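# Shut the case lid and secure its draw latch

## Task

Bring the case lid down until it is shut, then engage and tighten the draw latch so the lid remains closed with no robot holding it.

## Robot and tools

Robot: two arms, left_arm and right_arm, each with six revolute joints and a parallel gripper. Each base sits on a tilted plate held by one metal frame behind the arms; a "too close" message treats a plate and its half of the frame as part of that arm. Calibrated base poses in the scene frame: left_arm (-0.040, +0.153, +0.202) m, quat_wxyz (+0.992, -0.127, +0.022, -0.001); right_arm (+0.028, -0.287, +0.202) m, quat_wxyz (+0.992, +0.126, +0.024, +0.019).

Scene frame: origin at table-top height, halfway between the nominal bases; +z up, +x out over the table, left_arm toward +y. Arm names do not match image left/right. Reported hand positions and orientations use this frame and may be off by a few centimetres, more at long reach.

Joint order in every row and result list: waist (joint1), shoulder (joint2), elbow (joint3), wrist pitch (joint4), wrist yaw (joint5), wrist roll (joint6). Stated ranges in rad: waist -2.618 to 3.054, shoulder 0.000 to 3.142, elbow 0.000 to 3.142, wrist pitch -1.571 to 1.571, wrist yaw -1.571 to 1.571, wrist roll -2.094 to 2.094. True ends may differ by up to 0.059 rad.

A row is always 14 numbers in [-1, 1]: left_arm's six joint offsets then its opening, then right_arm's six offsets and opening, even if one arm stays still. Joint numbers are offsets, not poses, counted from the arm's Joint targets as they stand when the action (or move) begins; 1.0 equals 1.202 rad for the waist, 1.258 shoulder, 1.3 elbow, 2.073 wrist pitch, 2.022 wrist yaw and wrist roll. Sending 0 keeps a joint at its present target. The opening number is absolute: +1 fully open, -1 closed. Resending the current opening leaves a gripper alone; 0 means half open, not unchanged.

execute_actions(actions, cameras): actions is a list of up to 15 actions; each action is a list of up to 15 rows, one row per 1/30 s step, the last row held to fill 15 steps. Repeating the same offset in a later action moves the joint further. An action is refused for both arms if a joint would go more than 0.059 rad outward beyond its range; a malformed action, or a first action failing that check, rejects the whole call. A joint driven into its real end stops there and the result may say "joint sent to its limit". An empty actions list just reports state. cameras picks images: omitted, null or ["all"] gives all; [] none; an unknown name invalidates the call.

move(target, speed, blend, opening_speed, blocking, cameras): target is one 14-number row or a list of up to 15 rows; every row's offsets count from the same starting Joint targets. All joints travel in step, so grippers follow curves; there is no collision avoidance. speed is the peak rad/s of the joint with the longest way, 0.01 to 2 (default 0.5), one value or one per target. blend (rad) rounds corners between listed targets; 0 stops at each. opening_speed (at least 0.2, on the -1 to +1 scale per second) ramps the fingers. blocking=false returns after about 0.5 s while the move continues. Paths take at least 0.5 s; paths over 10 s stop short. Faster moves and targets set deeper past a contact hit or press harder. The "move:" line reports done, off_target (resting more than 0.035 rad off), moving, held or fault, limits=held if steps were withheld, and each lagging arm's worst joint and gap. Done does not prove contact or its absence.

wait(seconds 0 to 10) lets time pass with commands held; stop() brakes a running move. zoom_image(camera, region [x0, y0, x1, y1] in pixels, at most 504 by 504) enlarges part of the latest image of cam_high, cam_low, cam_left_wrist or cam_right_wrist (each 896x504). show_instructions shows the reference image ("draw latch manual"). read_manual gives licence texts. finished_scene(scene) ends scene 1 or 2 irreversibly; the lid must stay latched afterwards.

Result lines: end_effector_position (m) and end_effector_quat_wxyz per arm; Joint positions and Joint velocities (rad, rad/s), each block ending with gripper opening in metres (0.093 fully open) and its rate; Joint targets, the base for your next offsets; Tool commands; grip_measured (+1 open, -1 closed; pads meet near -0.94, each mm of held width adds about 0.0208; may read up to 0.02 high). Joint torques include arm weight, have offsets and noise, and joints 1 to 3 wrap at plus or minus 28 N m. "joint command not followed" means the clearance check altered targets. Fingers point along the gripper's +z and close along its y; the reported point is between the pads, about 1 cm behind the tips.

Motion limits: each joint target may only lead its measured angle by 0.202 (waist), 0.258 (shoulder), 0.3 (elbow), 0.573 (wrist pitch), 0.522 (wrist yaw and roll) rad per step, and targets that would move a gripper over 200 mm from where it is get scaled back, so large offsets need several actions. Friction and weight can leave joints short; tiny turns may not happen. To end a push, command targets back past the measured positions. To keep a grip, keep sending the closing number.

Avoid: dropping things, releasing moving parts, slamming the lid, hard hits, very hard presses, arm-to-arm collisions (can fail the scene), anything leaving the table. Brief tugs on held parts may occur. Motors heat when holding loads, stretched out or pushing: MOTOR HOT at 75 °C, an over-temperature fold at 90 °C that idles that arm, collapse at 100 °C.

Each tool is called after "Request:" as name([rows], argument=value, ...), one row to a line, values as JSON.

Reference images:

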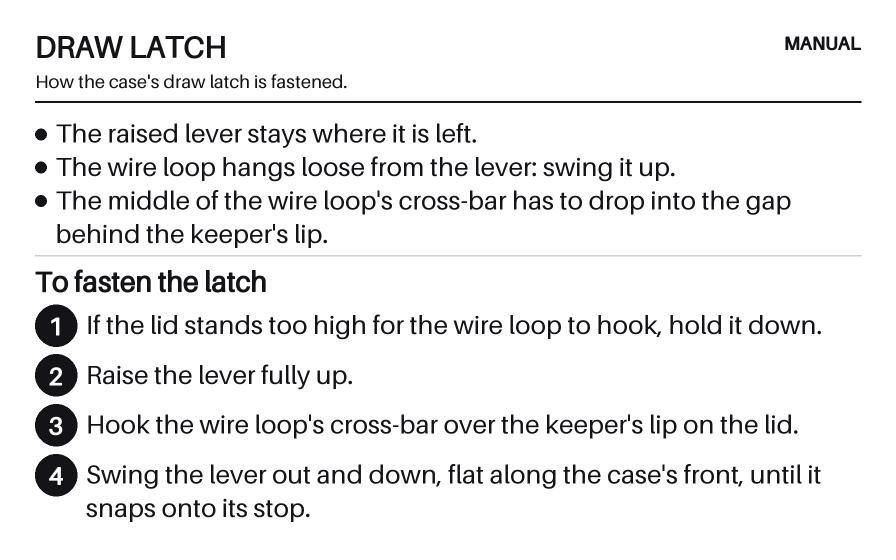

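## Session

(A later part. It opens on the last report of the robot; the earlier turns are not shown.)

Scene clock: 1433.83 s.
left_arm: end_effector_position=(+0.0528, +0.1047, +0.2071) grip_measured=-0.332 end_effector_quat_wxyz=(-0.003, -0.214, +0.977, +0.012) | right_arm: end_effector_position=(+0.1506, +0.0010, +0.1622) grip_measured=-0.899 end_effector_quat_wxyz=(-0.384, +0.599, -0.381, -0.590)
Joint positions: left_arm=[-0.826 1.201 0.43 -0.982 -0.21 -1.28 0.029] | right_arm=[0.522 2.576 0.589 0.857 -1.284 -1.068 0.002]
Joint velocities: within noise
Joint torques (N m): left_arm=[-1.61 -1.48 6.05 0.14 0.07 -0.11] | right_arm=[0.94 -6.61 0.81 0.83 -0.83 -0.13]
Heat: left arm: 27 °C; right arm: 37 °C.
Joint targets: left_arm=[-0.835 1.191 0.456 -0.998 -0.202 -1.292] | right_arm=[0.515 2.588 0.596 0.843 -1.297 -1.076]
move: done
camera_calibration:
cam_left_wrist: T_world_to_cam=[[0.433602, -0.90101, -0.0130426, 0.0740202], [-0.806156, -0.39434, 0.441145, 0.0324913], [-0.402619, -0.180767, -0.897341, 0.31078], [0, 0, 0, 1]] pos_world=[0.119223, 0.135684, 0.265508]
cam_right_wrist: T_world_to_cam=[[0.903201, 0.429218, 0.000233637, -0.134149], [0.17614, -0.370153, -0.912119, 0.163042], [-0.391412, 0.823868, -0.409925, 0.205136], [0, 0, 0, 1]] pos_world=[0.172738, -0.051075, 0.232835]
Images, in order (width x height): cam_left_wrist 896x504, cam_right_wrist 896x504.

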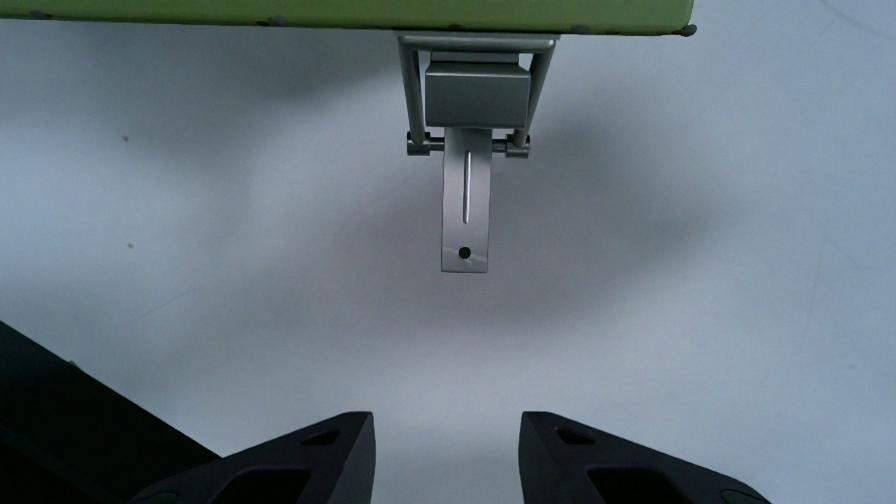

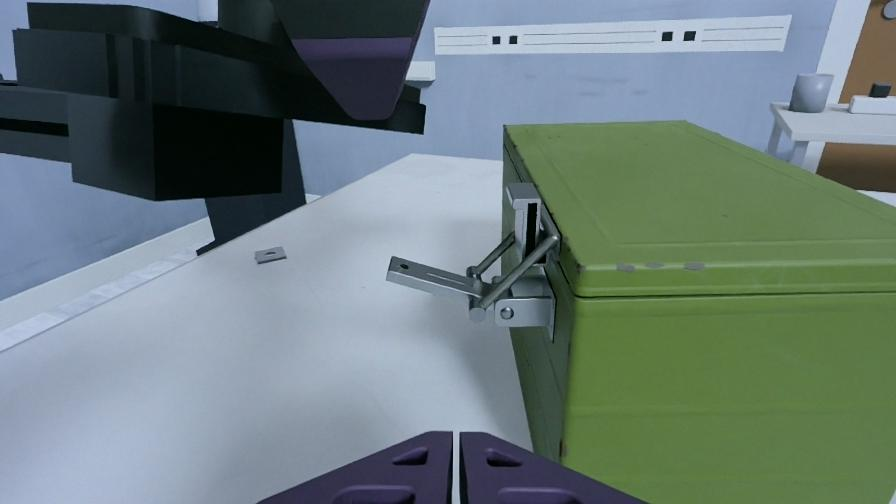

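Request:
move([
  [0,-0.152,0.226,-0.1216,0,0,-0.33,0,0,0,0,0,0,-0.9],
  [0.986,-0.152,0.226,-0.1216,0.1,0.639,-0.9,0.693,-0.2933,-0.1762,0.1167,0.632,0.4708,-1],
], speed=[0.3,0.5])

Scene clock: 1556.03 s.
left_arm: end_effector_position=(+0.0971, +0.2223, +0.2643) grip_measured=-0.898 end_effector_quat_wxyz=(-0.020, -0.176, +0.978, -0.108) | right_arm: end_effector_position=(+0.0830, +0.0622, +0.1786) grip_measured=-0.973 end_effector_quat_wxyz=(-0.355, +0.592, -0.643, -0.331)
Joint positions: left_arm=[0.341 1.003 0.723 -1.238 -0.018 -0.012 0.002] | right_arm=[1.343 2.245 0.375 1.067 -0.033 -0.132 0]
Joint velocities: within noise
Joint torques (N m): left_arm=[0.38 -1.77 6.24 0.09 0.39 0.16] | right_arm=[1.06 -9.22 1.94 2.11 -0.04 0.09]
Heat: left arm: 33 °C; right arm: 36 °C.
Joint targets: left_arm=[0.350 0.999 0.750 -1.251 0.000 0.000] | right_arm=[1.348 2.219 0.367 1.085 -0.019 -0.124]
move: done
camera_calibration:
cam_left_wrist: T_world_to_cam=[[0.365213, -0.906258, 0.212875, 0.109645], [-0.836834, -0.219422, 0.50156, 0.037546], [-0.407834, -0.361318, -0.838523, 0.426309], [0, 0, 0, 1]] pos_world=[0.165239, 0.261638, 0.315298]
cam_right_wrist: T_world_to_cam=[[0.997176, -0.0717254, -0.0222709, -0.0720024], [-0.0717977, -0.823397, -0.562906, 0.199023], [0.0220368, 0.562915, -0.826221, 0.191179], [0, 0, 0, 1]] pos_world=[0.0818754, 0.051093, 0.268384]

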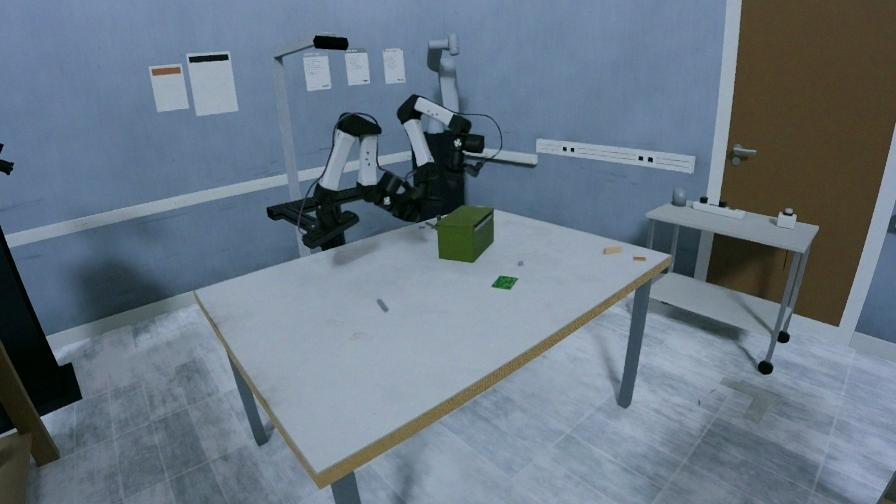

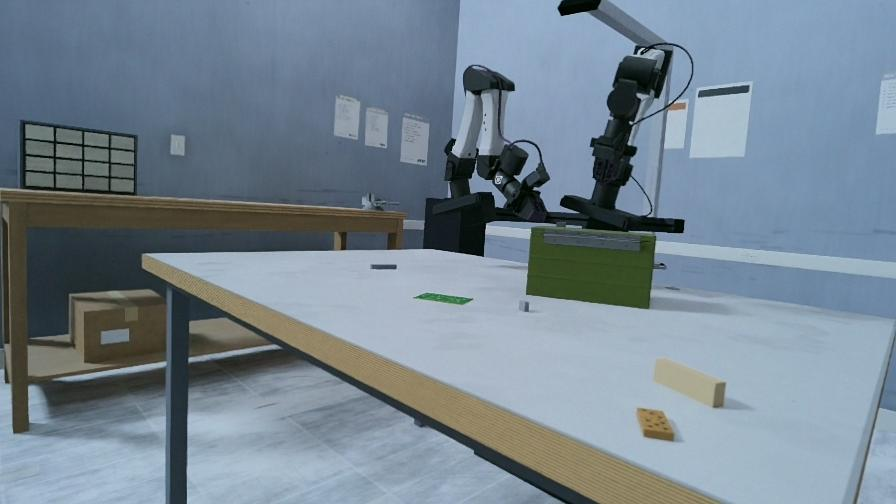

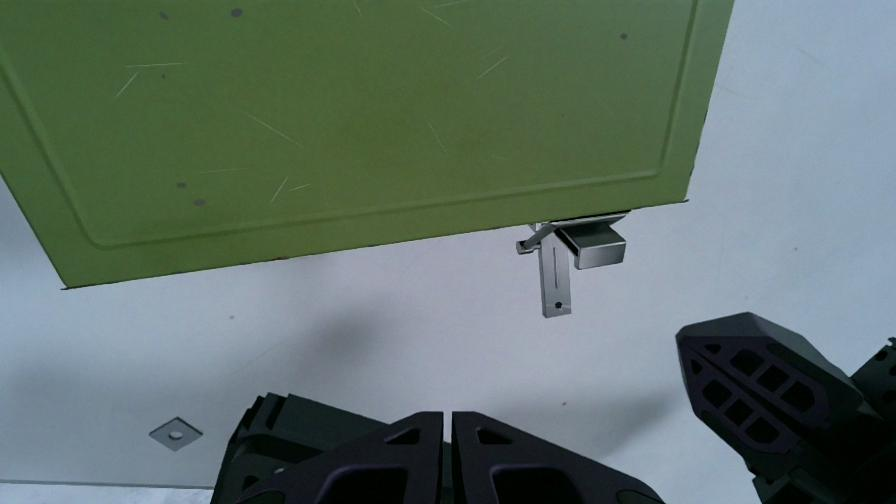

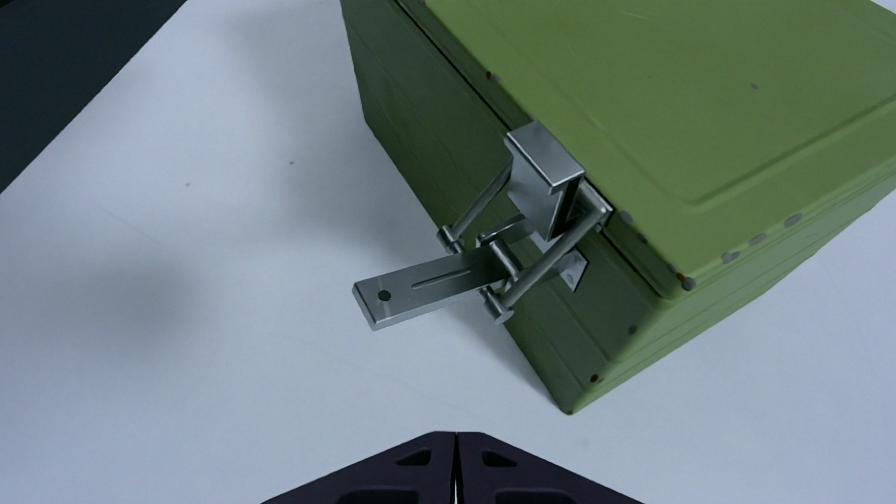

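Request:
move(target=[0,0,0,0,0,0,-0.9,0.0682,0.1312,0.1662,-0.0133,0.0317,0.0292,-1], speed=0.2, cameras=["cam_left_wrist","cam_right_wrist"])

Request:
zoom_image(camera="cam_left_wrist", region=[440, 160, 840, 400])

Scene clock: 1595.03 s.
left_arm: end_effector_position=(+0.0971, +0.2223, +0.2643) grip_measured=-0.898 end_effector_quat_wxyz=(-0.020, -0.176, +0.978, -0.108) | right_arm: end_effector_position=(+0.0720, +0.1180, +0.1820) grip_measured=-0.973 end_effector_quat_wxyz=(-0.379, +0.578, -0.634, -0.346)
Joint positions: left_arm=[0.341 1.003 0.723 -1.238 -0.017 -0.011 0.002] | right_arm=[1.423 2.371 0.567 1.067 0.031 -0.074 0]
Joint velocities: within noise
Joint torques (N m): left_arm=[0.39 -1.8 6.26 0.1 0.38 0.16] | right_arm=[1.01 -7.41 4.44 1.95 -0.02 0.11]
Heat: left arm: 36 °C; right arm: 39 °C.
Joint targets: left_arm=[0.350 0.999 0.750 -1.251 0.000 0.000] | right_arm=[1.430 2.384 0.583 1.057 0.045 -0.065]
move: done
camera_calibration:
cam_left_wrist: T_world_to_cam=[[0.364857, -0.906307, 0.213277, 0.10952], [-0.837014, -0.218954, 0.501465, 0.0374834], [-0.407783, -0.361479, -0.838478, 0.426326], [0, 0, 0, 1]] pos_world=[0.165264, 0.261574, 0.315311]
cam_right_wrist: T_world_to_cam=[[0.996457, -0.0823213, -0.0172123, -0.056653], [-0.0754224, -0.784161, -0.615957, 0.251325], [0.0372092, 0.615073, -0.787592, 0.148601], [0, 0, 0, 1]] pos_world=[0.0698785, 0.101015, 0.270867]
Images, in order (width x height): cam_left_wrist 896x504, cam_right_wrist 896x504.

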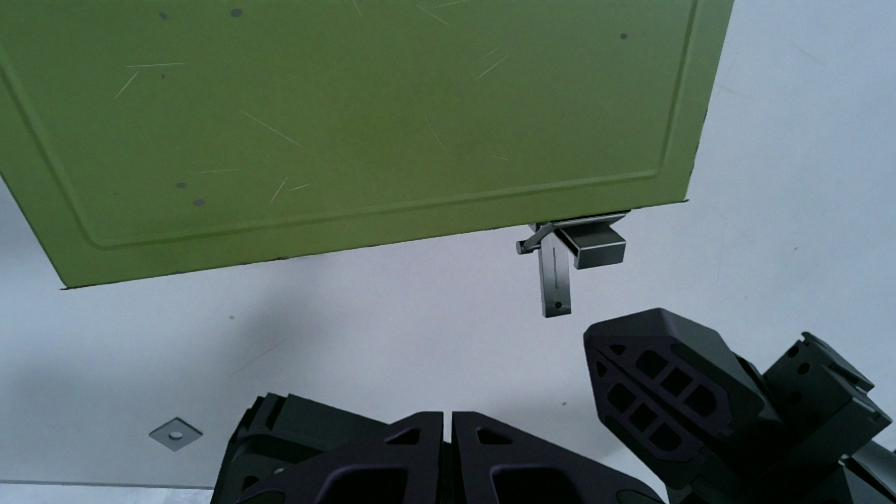

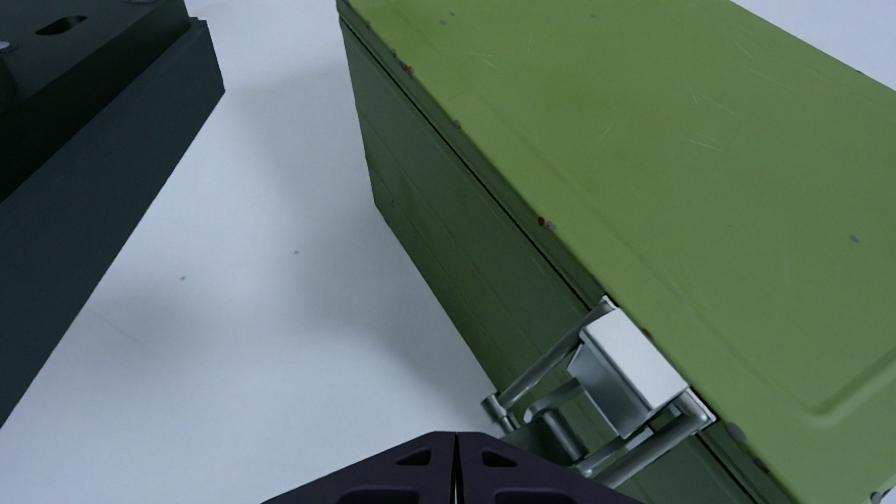

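Scaled by 1.260 from the camera's 896x504 image, which has a finer 1280x720 frame.

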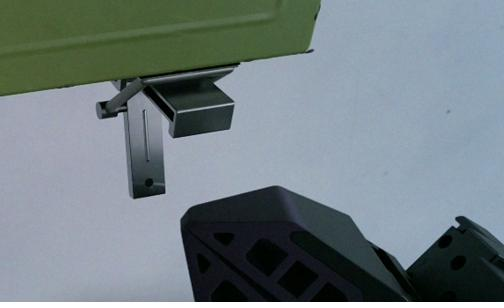

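Request:
move(target=[0,0,0,0,0,0,-0.9,0.0125,0.124,0.0208,0.0468,0.0074,0,-1], speed=0.12, cameras=["cam_left_wrist","cam_right_wrist"])

Request:
zoom_image(camera="cam_left_wrist", region=[440, 160, 840, 400])

Scene clock: 1632.87 s.
left_arm: end_effector_position=(+0.0971, +0.2223, +0.2643) grip_measured=-0.898 end_effector_quat_wxyz=(-0.020, -0.176, +0.978, -0.108) | right_arm: end_effector_position=(+0.0711, +0.1150, +0.1704) grip_measured=-0.973 end_effector_quat_wxyz=(+0.370, -0.583, +0.639, +0.338)
Joint positions: left_arm=[0.341 1.003 0.723 -1.238 -0.017 -0.011 0.002] | right_arm=[1.424 2.4 0.571 1.064 0.033 -0.073 0]
Joint velocities: within noise
Joint torques (N m): left_arm=[0.4 -1.77 6.26 0.1 0.38 0.16] | right_arm=[0.58 -8.55 3 2 -0.11 -0.01]
Heat: left arm: 37 °C; right arm: 36 °C.
Joint targets: left_arm=[0.350 0.999 0.750 -1.251 0.000 0.000] | right_arm=[1.424 2.398 0.571 1.067 0.033 -0.073]
move: held (right_arm; a check stopped the path); limits=held; right_arm: the shoulder is farthest, 0.140 rad from its target
joint command not followed: on one or more control steps a check withheld the commanded joint targets of the right arm, and it was not sent them on those steps.
cause: the commanded joint targets, or the way to them, would bring a part of the robot too close to another arm (this arm's gripper housing and the left arm's base or mounting).
camera_calibration:
cam_left_wrist: T_world_to_cam=[[0.364857, -0.906307, 0.213277, 0.10952], [-0.837014, -0.218954, 0.501465, 0.0374834], [-0.407783, -0.361479, -0.838478, 0.426326], [0, 0, 0, 1]] pos_world=[0.165264, 0.261574, 0.315311]
cam_right_wrist: T_world_to_cam=[[0.996416, -0.0828726, -0.0169504, -0.0561518], [-0.0767337, -0.80123, -0.593417, 0.239997], [0.0355968, 0.59259, -0.804717, 0.146947], [0, 0, 0, 1]] pos_world=[0.0691357, 0.10056, 0.259717]
Images, in order (width x height): cam_left_wrist 896x504, cam_right_wrist 896x504.

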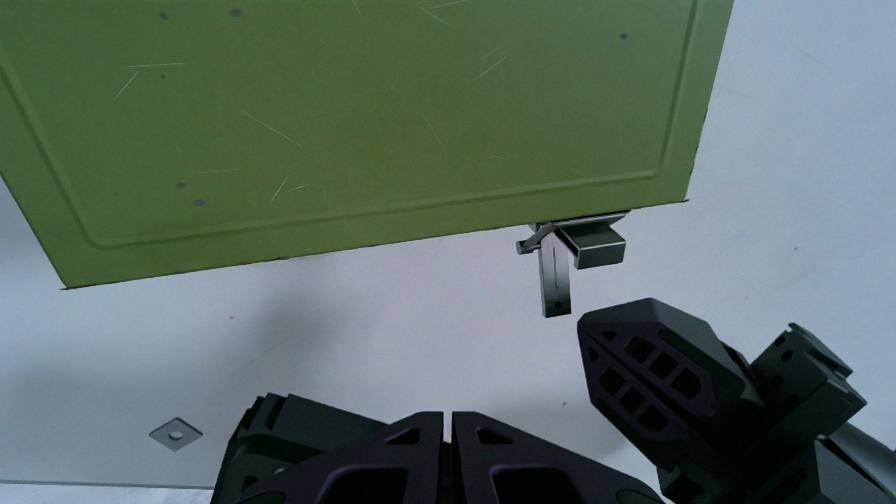

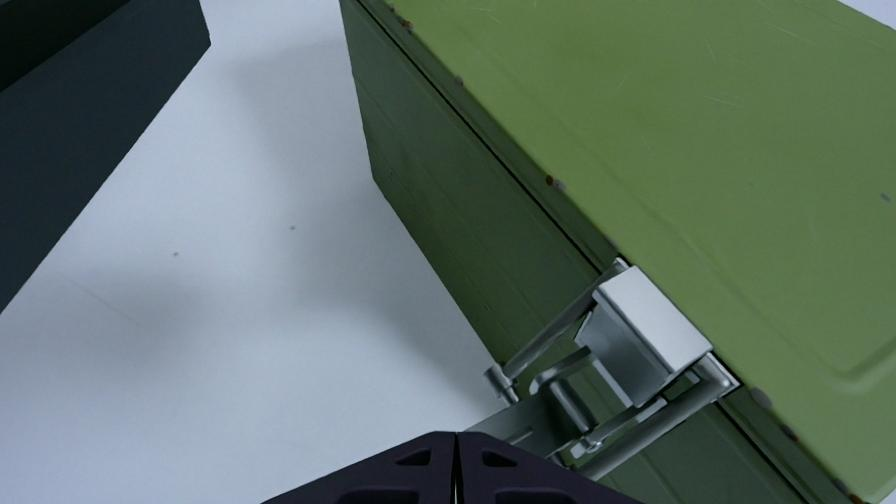

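Scaled by 1.260 from the camera's 896x504 image, which has a finer 1280x720 frame.

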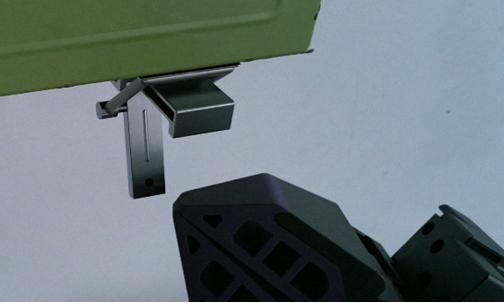

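Request:
move([
  [0,0,0,0,0,0,-0.9,-0.12,-0.048,0.023,0.01,-0.155,-0.089,-1],
  [0,0,0,0,0,0,-0.9,-0.231,0.061,0.034,0.028,-0.315,-0.183,-1],
], speed=0.25, blend=[0.05,0], cameras=["cam_left_wrist","cam_right_wrist"])

Request:
zoom_image(camera="cam_left_wrist", region=[440, 160, 840, 400])

Scene clock: 1696.60 s.
left_arm: end_effector_position=(+0.0971, +0.2223, +0.2643) grip_measured=-0.898 end_effector_quat_wxyz=(-0.020, -0.176, +0.978, -0.108) | right_arm: end_effector_position=(+0.0736, +0.1076, +0.1774) grip_measured=-0.973 end_effector_quat_wxyz=(-0.328, +0.669, -0.474, -0.469)
Joint positions: left_arm=[0.341 1.003 0.723 -1.238 -0.017 -0.011 0.002] | right_arm=[1.153 2.463 0.6 1.108 -0.59 -0.435 0]
Joint velocities: within noise
Joint torques (N m): left_arm=[0.39 -1.81 6.3 0.1 0.39 0.16] | right_arm=[0.32 -7.25 3.85 2.01 -0.51 -0.09]
Heat: left arm: 38 °C; right arm: 37 °C.
Joint targets: left_arm=[0.350 0.999 0.750 -1.251 0.000 0.000] | right_arm=[1.146 2.475 0.615 1.126 -0.604 -0.444]
move: done
camera_calibration:
cam_left_wrist: T_world_to_cam=[[0.364857, -0.906307, 0.213277, 0.10952], [-0.837014, -0.218954, 0.501465, 0.0374834], [-0.407783, -0.361479, -0.838478, 0.426326], [0, 0, 0, 1]] pos_world=[0.165264, 0.261574, 0.315311]
cam_right_wrist: T_world_to_cam=[[0.93801, 0.345933, -0.021651, -0.100113], [0.22528, -0.655944, -0.720407, 0.223049], [-0.263414, 0.670871, -0.693213, 0.150699], [0, 0, 0, 1]] pos_world=[0.0833549, 0.0798404, 0.262985]
Images, in order (width x height): cam_left_wrist 896x504, cam_right_wrist 896x504.

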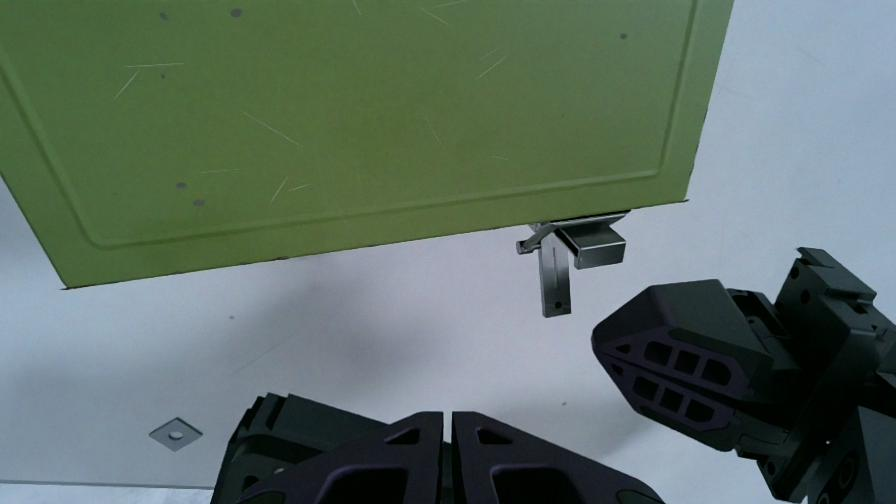

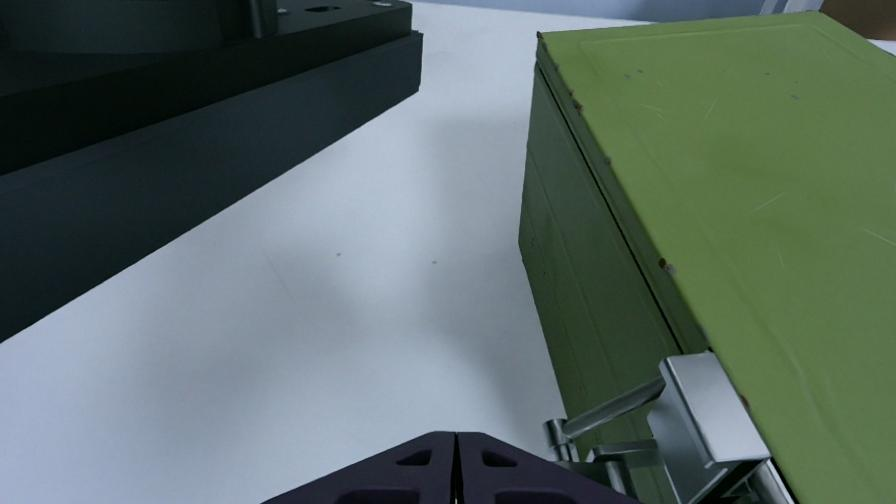

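Scaled by 1.260 from the camera's 896x504 image, which has a finer 1280x720 frame.

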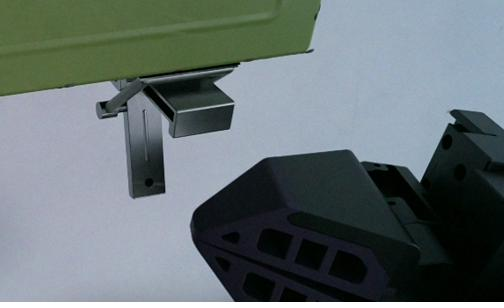

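Request:
move(target=[0,0,0,0,0,0,-0.9,0.0932,0.0461,-0.0346,0.0589,0.048,0.045,-1], speed=0.2, cameras=["cam_left_wrist","cam_right_wrist"])

Request:
zoom_image(camera="cam_left_wrist", region=[440, 160, 840, 400])

Scene clock: 1773.43 s.
left_arm: end_effector_position=(+0.0971, +0.2223, +0.2643) grip_measured=-0.898 end_effector_quat_wxyz=(-0.020, -0.176, +0.978, -0.108) | right_arm: end_effector_position=(+0.0444, +0.1086, +0.1708) grip_measured=-0.973 end_effector_quat_wxyz=(-0.327, +0.671, -0.471, -0.470)
Joint positions: left_arm=[0.341 1.003 0.723 -1.238 -0.017 -0.011 0.002] | right_arm=[1.253 2.521 0.576 1.229 -0.521 -0.362 0]
Joint velocities: within noise
Joint torques (N m): left_arm=[0.39 -1.81 6.28 0.1 0.38 0.16] | right_arm=[1.28 -7.31 1.5 2.09 -0.17 0.08]
Heat: left arm: 39 °C; right arm: 37 °C.
Joint targets: left_arm=[0.350 0.999 0.750 -1.251 0.000 0.000] | right_arm=[1.258 2.533 0.570 1.248 -0.507 -0.353]
move: done
camera_calibration:
cam_left_wrist: T_world_to_cam=[[0.364857, -0.906307, 0.213277, 0.10952], [-0.837014, -0.218954, 0.501465, 0.0374834], [-0.407783, -0.361479, -0.838478, 0.426326], [0, 0, 0, 1]] pos_world=[0.165264, 0.261574, 0.315311]
cam_right_wrist: T_world_to_cam=[[0.935433, 0.352968, -0.0194476, -0.0742883], [0.231648, -0.653611, -0.720508, 0.225073], [-0.267027, 0.669482, -0.693174, 0.138083], [0, 0, 0, 1]] pos_world=[0.0542261, 0.0808872, 0.256438]
Images, in order (width x height): cam_left_wrist 896x504, cam_right_wrist 896x504.

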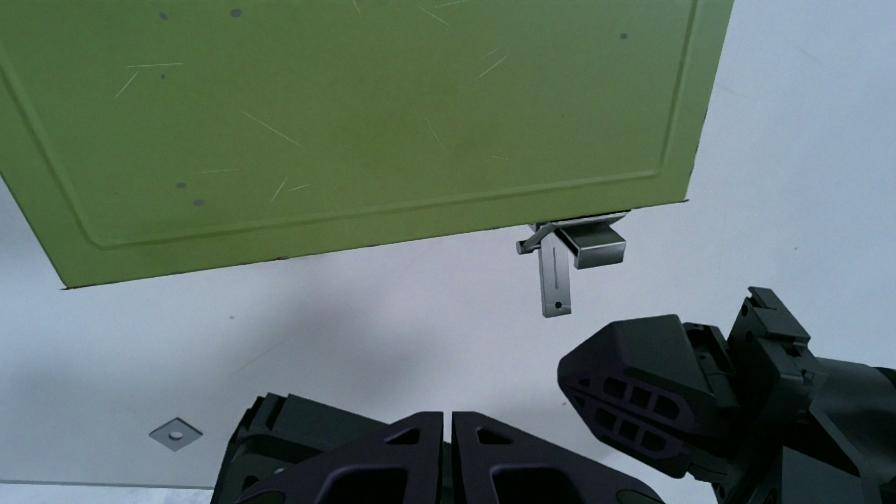

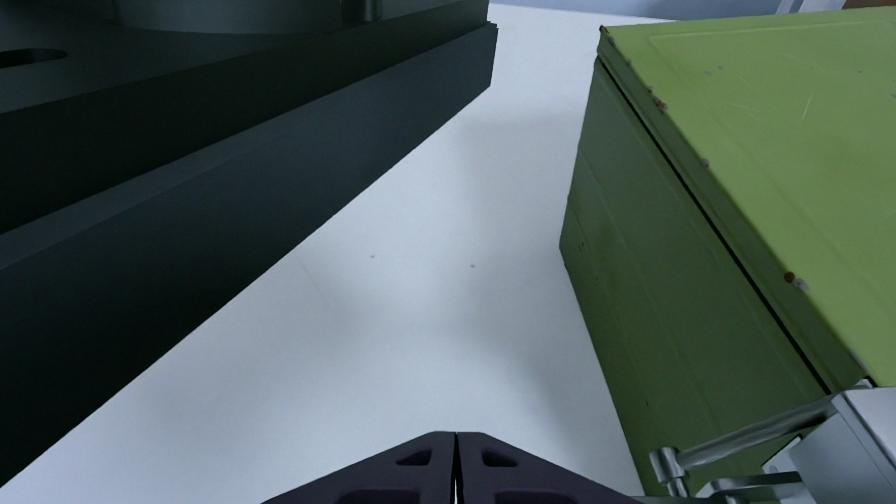

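Scaled by 1.260 from the camera's 896x504 image, which has a finer 1280x720 frame.

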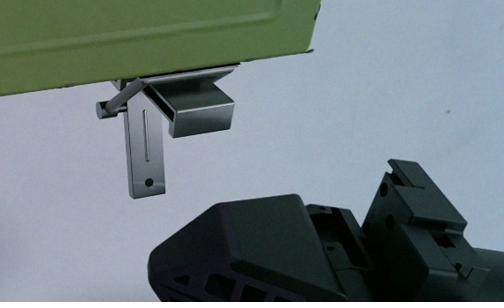

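Request:
move(target=[0,0,0,0,0,0,-0.9,-0.0166,0.0851,0.0323,0.0386,-0.0114,-0.01,-1], speed=0.1, cameras=["cam_left_wrist","cam_right_wrist"])

Request:
zoom_image(camera="cam_left_wrist", region=[440, 160, 840, 400])

Scene clock: 1786.40 s.
left_arm: end_effector_position=(+0.0971, +0.2223, +0.2643) grip_measured=-0.898 end_effector_quat_wxyz=(-0.020, -0.175, +0.978, -0.108) | right_arm: end_effector_position=(+0.0446, +0.1082, +0.1495) grip_measured=-0.973 end_effector_quat_wxyz=(-0.328, +0.670, -0.474, -0.468)
Joint positions: left_arm=[0.341 1.003 0.723 -1.238 -0.017 -0.011 0.002] | right_arm=[1.246 2.628 0.599 1.309 -0.52 -0.364 0]
Joint velocities: within noise
Joint torques (N m): left_arm=[0.36 -1.81 6.26 0.1 0.38 0.16] | right_arm=[0.36 -7.62 2.51 2.09 -0.4 -0.11]
Heat: left arm: 39 °C; right arm: 37 °C.
Joint targets: left_arm=[0.350 0.999 0.750 -1.251 0.000 0.001] | right_arm=[1.238 2.640 0.612 1.327 -0.529 -0.373]
move: done
camera_calibration:
cam_left_wrist: T_world_to_cam=[[0.364502, -0.906443, 0.213308, 0.109577], [-0.837137, -0.218642, 0.501395, 0.0374444], [-0.407848, -0.361327, -0.838512, 0.426308], [0, 0, 0, 1]] pos_world=[0.165274, 0.261548, 0.315316]
cam_right_wrist: T_world_to_cam=[[0.937846, 0.346457, -0.0203155, -0.0739262], [0.227125, -0.656971, -0.71889, 0.209691], [-0.262412, 0.669594, -0.694827, 0.123633], [0, 0, 0, 1]] pos_world=[0.0541482, 0.0805891, 0.235147]
Images, in order (width x height): cam_left_wrist 896x504, cam_right_wrist 896x504.

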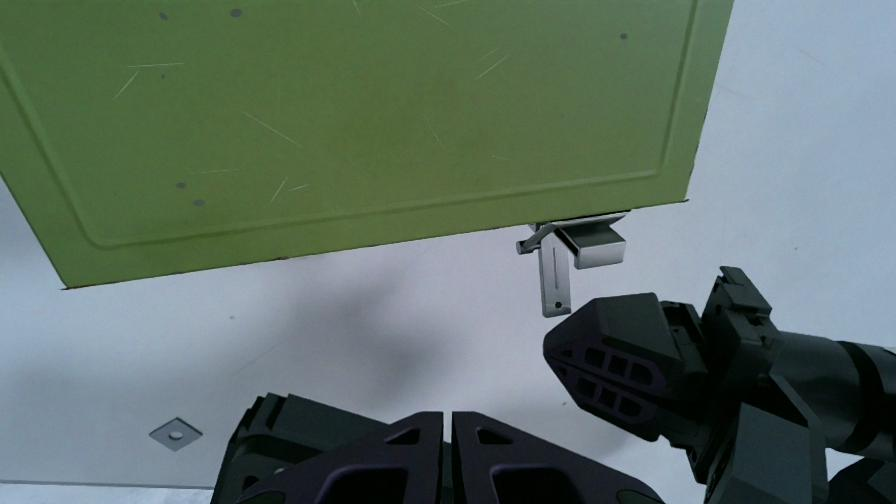

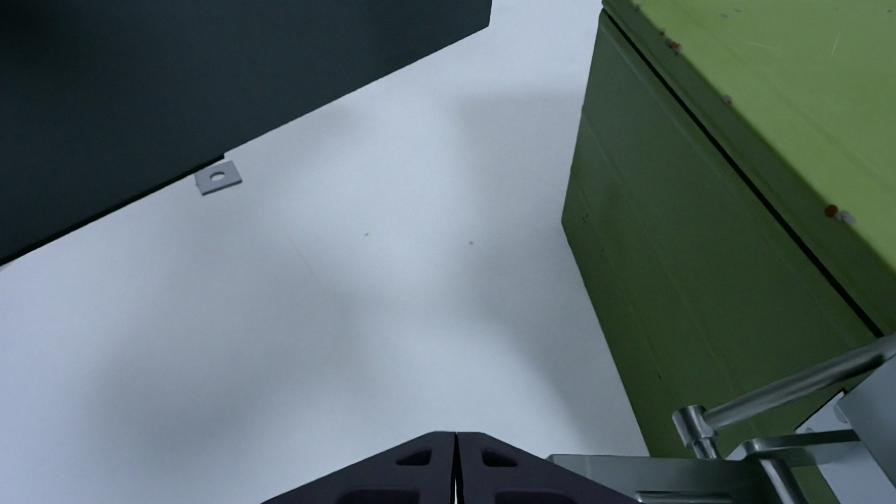

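Scaled by 1.260 from the camera's 896x504 image, which has a finer 1280x720 frame.

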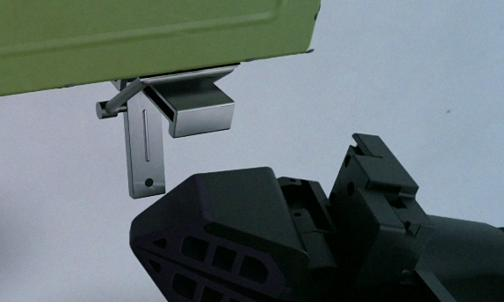

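Request:
move([
  [0,0,0,0,0,0,-0.9,0.0058,-0.1033,-0.0208,-0.0492,0.0045,0.004,-1],
  [0,0,0,0,0,0,-0.9,-0.025,-0.0914,0.0046,-0.0709,-0.0119,-0.0119,-1],
  [0,0,0,0,0,0,-0.9,-0.0208,0.0024,0.0215,-0.0164,-0.0119,-0.0119,-1],
], speed=[0.25,0.15,0.08], cameras=["cam_left_wrist","cam_right_wrist"])

Request:
zoom_image(camera="cam_left_wrist", region=[440, 160, 840, 400])

Scene clock: 1826.47 s.
left_arm: end_effector_position=(+0.0971, +0.2223, +0.2643) grip_measured=-0.898 end_effector_quat_wxyz=(-0.020, -0.175, +0.978, -0.108) | right_arm: end_effector_position=(+0.0543, +0.1127, +0.1481) grip_measured=-0.973 end_effector_quat_wxyz=(-0.330, +0.669, -0.473, -0.468)
Joint positions: left_arm=[0.341 1.003 0.723 -1.238 -0.017 -0.011 0.002] | right_arm=[1.214 2.63 0.628 1.275 -0.542 -0.388 0]
Joint velocities: within noise
Joint torques (N m): left_arm=[0.38 -1.83 6.27 0.09 0.39 0.16] | right_arm=[0.75 -7.6 2.84 2.08 -0.44 -0.11]
Heat: left arm: 40 °C; right arm: 37 °C.
Joint targets: left_arm=[0.350 0.999 0.750 -1.251 0.000 0.001] | right_arm=[1.213 2.643 0.640 1.293 -0.554 -0.397]
move: done
camera_calibration:
cam_left_wrist: T_world_to_cam=[[0.364502, -0.906443, 0.213308, 0.109577], [-0.837137, -0.218642, 0.501395, 0.0374444], [-0.407848, -0.361327, -0.838512, 0.426308], [0, 0, 0, 1]] pos_world=[0.165274, 0.261548, 0.315316]
cam_right_wrist: T_world_to_cam=[[0.938533, 0.344775, -0.0169365, -0.0850205], [0.227522, -0.654758, -0.720781, 0.209429], [-0.259597, 0.672623, -0.692956, 0.121452], [0, 0, 0, 1]] pos_world=[0.0636733, 0.0847468, 0.233674]
Images, in order (width x height): cam_left_wrist 896x504, cam_right_wrist 896x504.

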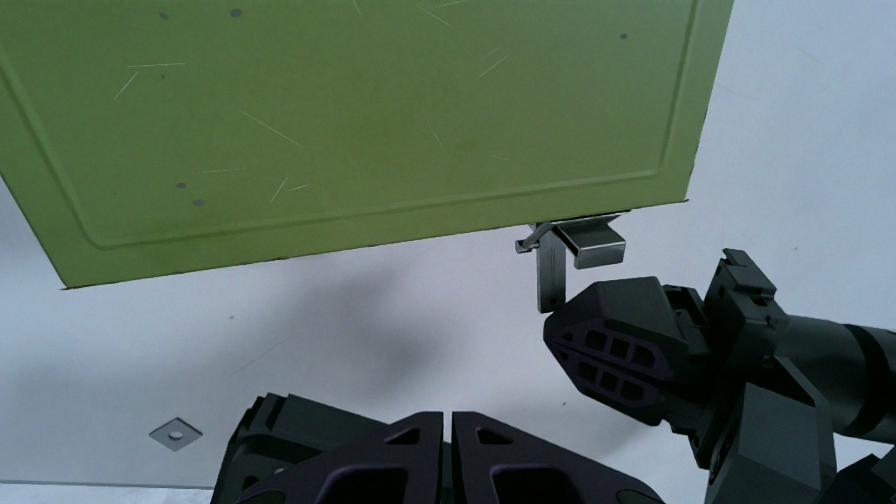

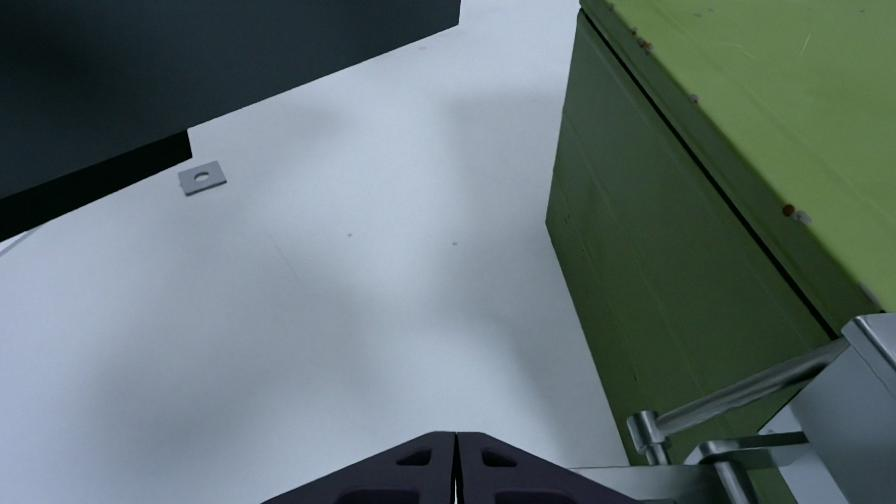

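Scaled by 1.260 from the camera's 896x504 image, which has a finer 1280x720 frame.

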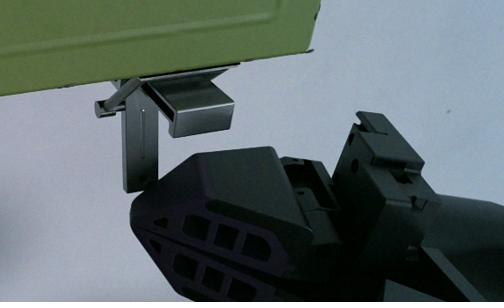

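Request:
move([
  [0,0,0,0,0,0,-0.9,0,-0.0938,-0.0169,-0.0497,0.002,0,-1],
  [0,0,0,0,0,0,-0.9,-0.0275,-0.097,0.0062,-0.0714,-0.0104,-0.0119,-1],
  [0,0,0,0,0,0,-0.9,-0.0358,0,0.0308,-0.0275,-0.0148,-0.0163,-1],
], speed=[0.25,0.15,0.08], cameras=["cam_left_wrist","cam_right_wrist"])

Request:
zoom_image(camera="cam_left_wrist", region=[440, 160, 840, 400])

Scene clock: 1846.63 s.
left_arm: end_effector_position=(+0.0971, +0.2223, +0.2643) grip_measured=-0.898 end_effector_quat_wxyz=(-0.020, -0.175, +0.978, -0.108) | right_arm: end_effector_position=(+0.0659, +0.1183, +0.1460) grip_measured=-0.973 end_effector_quat_wxyz=(-0.329, +0.670, -0.472, -0.468)
Joint positions: left_arm=[0.341 1.003 0.723 -1.238 -0.017 -0.011 0.002] | right_arm=[1.178 2.63 0.667 1.218 -0.571 -0.421 0]
Joint velocities: within noise
Joint torques (N m): left_arm=[0.36 -1.78 6.27 0.1 0.38 0.15] | right_arm=[0.39 -7.72 2.99 2.04 -0.5 -0.1]
Heat: left arm: 40 °C; right arm: 39 °C.
Joint targets: left_arm=[0.350 0.999 0.750 -1.251 0.000 0.001] | right_arm=[1.170 2.643 0.680 1.236 -0.583 -0.430]
move: done
camera_calibration:
cam_left_wrist: T_world_to_cam=[[0.364502, -0.906443, 0.213308, 0.109577], [-0.837137, -0.218642, 0.501395, 0.0374444], [-0.407848, -0.361327, -0.838512, 0.426308], [0, 0, 0, 1]] pos_world=[0.165274, 0.261548, 0.315316]
cam_right_wrist: T_world_to_cam=[[0.937604, 0.347357, -0.0155356, -0.0982858], [0.230577, -0.654585, -0.719967, 0.208633], [-0.260255, 0.671462, -0.693834, 0.119528], [0, 0, 0, 1]] pos_world=[0.0751552, 0.0904494, 0.231615]
Images, in order (width x height): cam_left_wrist 896x504, cam_right_wrist 896x504.

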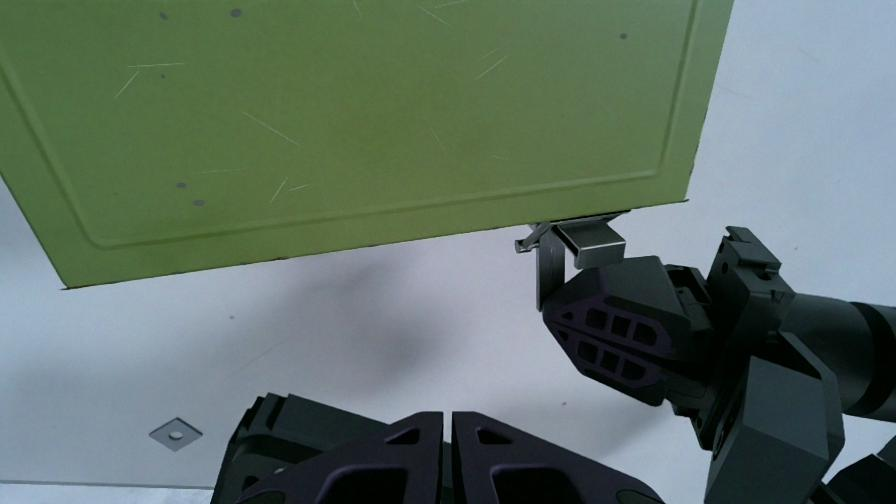

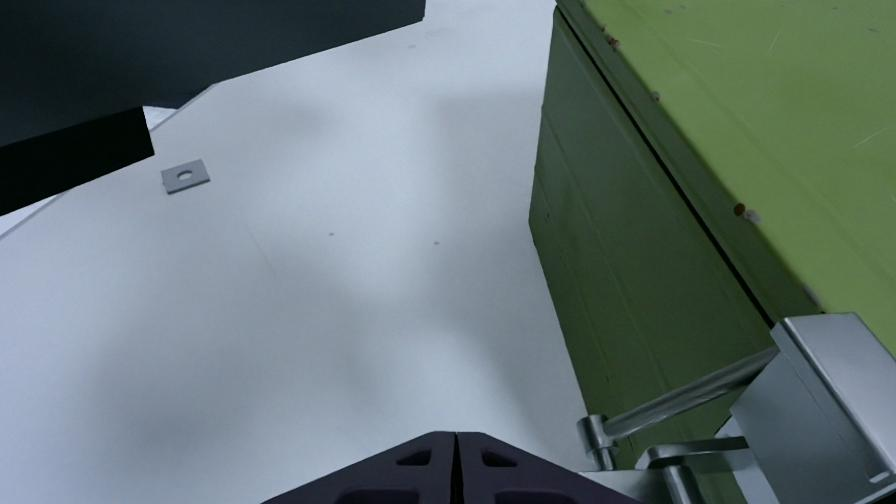

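Scaled by 1.260 from the camera's 896x504 image, which has a finer 1280x720 frame.

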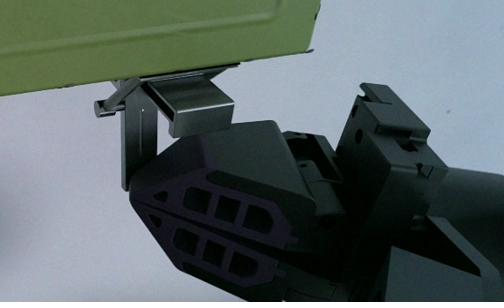

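Request:
move([
  [0,0,0,0,0,0,-0.9,0.0017,0.0541,0.0108,0.027,0.0015,0.0015,-1],
  [0,0,0,0,0,0,-0.9,-0.0125,0.097,0.0362,0.0333,-0.005,-0.004,-1],
], speed=[0.08,0.08], blend=[0.02,0], cameras=["cam_left_wrist","cam_right_wrist"])

Request:
zoom_image(camera="cam_left_wrist", region=[440, 160, 840, 400])

Scene clock: 1864.50 s.
left_arm: end_effector_position=(+0.0971, +0.2223, +0.2643) grip_measured=-0.898 end_effector_quat_wxyz=(-0.020, -0.175, +0.978, -0.108) | right_arm: end_effector_position=(+0.0648, +0.1218, +0.1309) grip_measured=-0.973 end_effector_quat_wxyz=(-0.341, +0.667, -0.455, -0.481)
Joint positions: left_arm=[0.341 1.003 0.723 -1.238 -0.017 -0.011 0.002] | right_arm=[1.164 2.743 0.71 1.324 -0.608 -0.431 0]
Joint velocities: within noise
Joint torques (N m): left_arm=[0.38 -1.8 6.23 0.1 0.38 0.15] | right_arm=[0.23 -7.28 2.71 1.73 -0.22 -0.09]
Heat: left arm: 40 °C; right arm: 38 °C.
Joint targets: left_arm=[0.350 0.999 0.750 -1.251 0.000 0.001] | right_arm=[1.155 2.765 0.727 1.305 -0.594 -0.438]
move: done
camera_calibration:
cam_left_wrist: T_world_to_cam=[[0.364502, -0.906443, 0.213308, 0.109577], [-0.837137, -0.218642, 0.501395, 0.0374444], [-0.407848, -0.361327, -0.838512, 0.426308], [0, 0, 0, 1]] pos_world=[0.165274, 0.261548, 0.315316]
cam_right_wrist: T_world_to_cam=[[0.93141, 0.36396, 0.0030132, -0.102764], [0.243266, -0.616343, -0.748961, 0.198687], [-0.270734, 0.698323, -0.662607, 0.0997046], [0, 0, 0, 1]] pos_world=[0.0743749, 0.0902354, 0.215184]
Images, in order (width x height): cam_left_wrist 896x504, cam_right_wrist 896x504.

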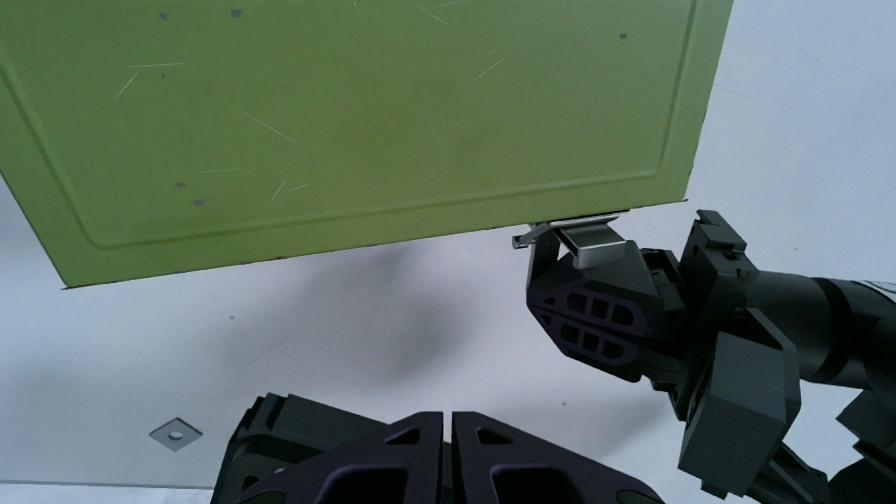

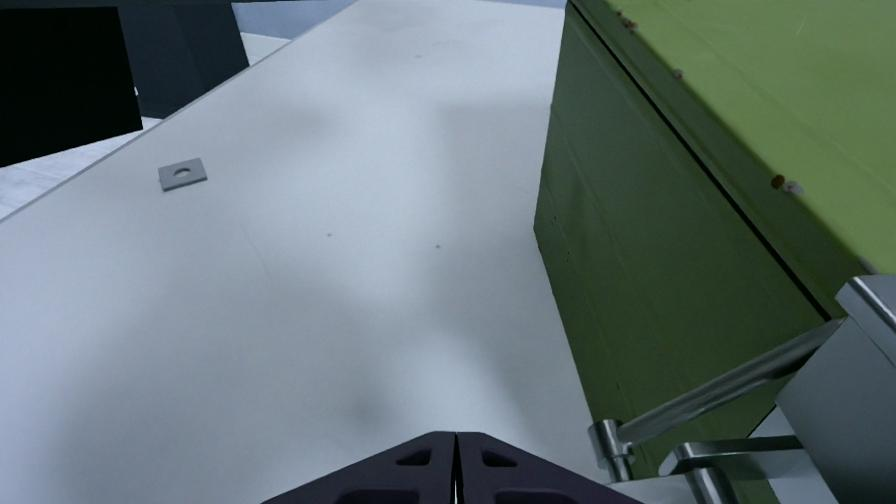

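Scaled by 1.260 from the camera's 896x504 image, which has a finer 1280x720 frame.

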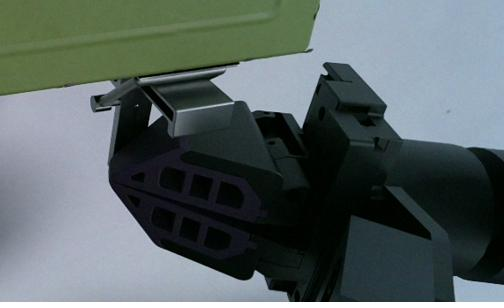

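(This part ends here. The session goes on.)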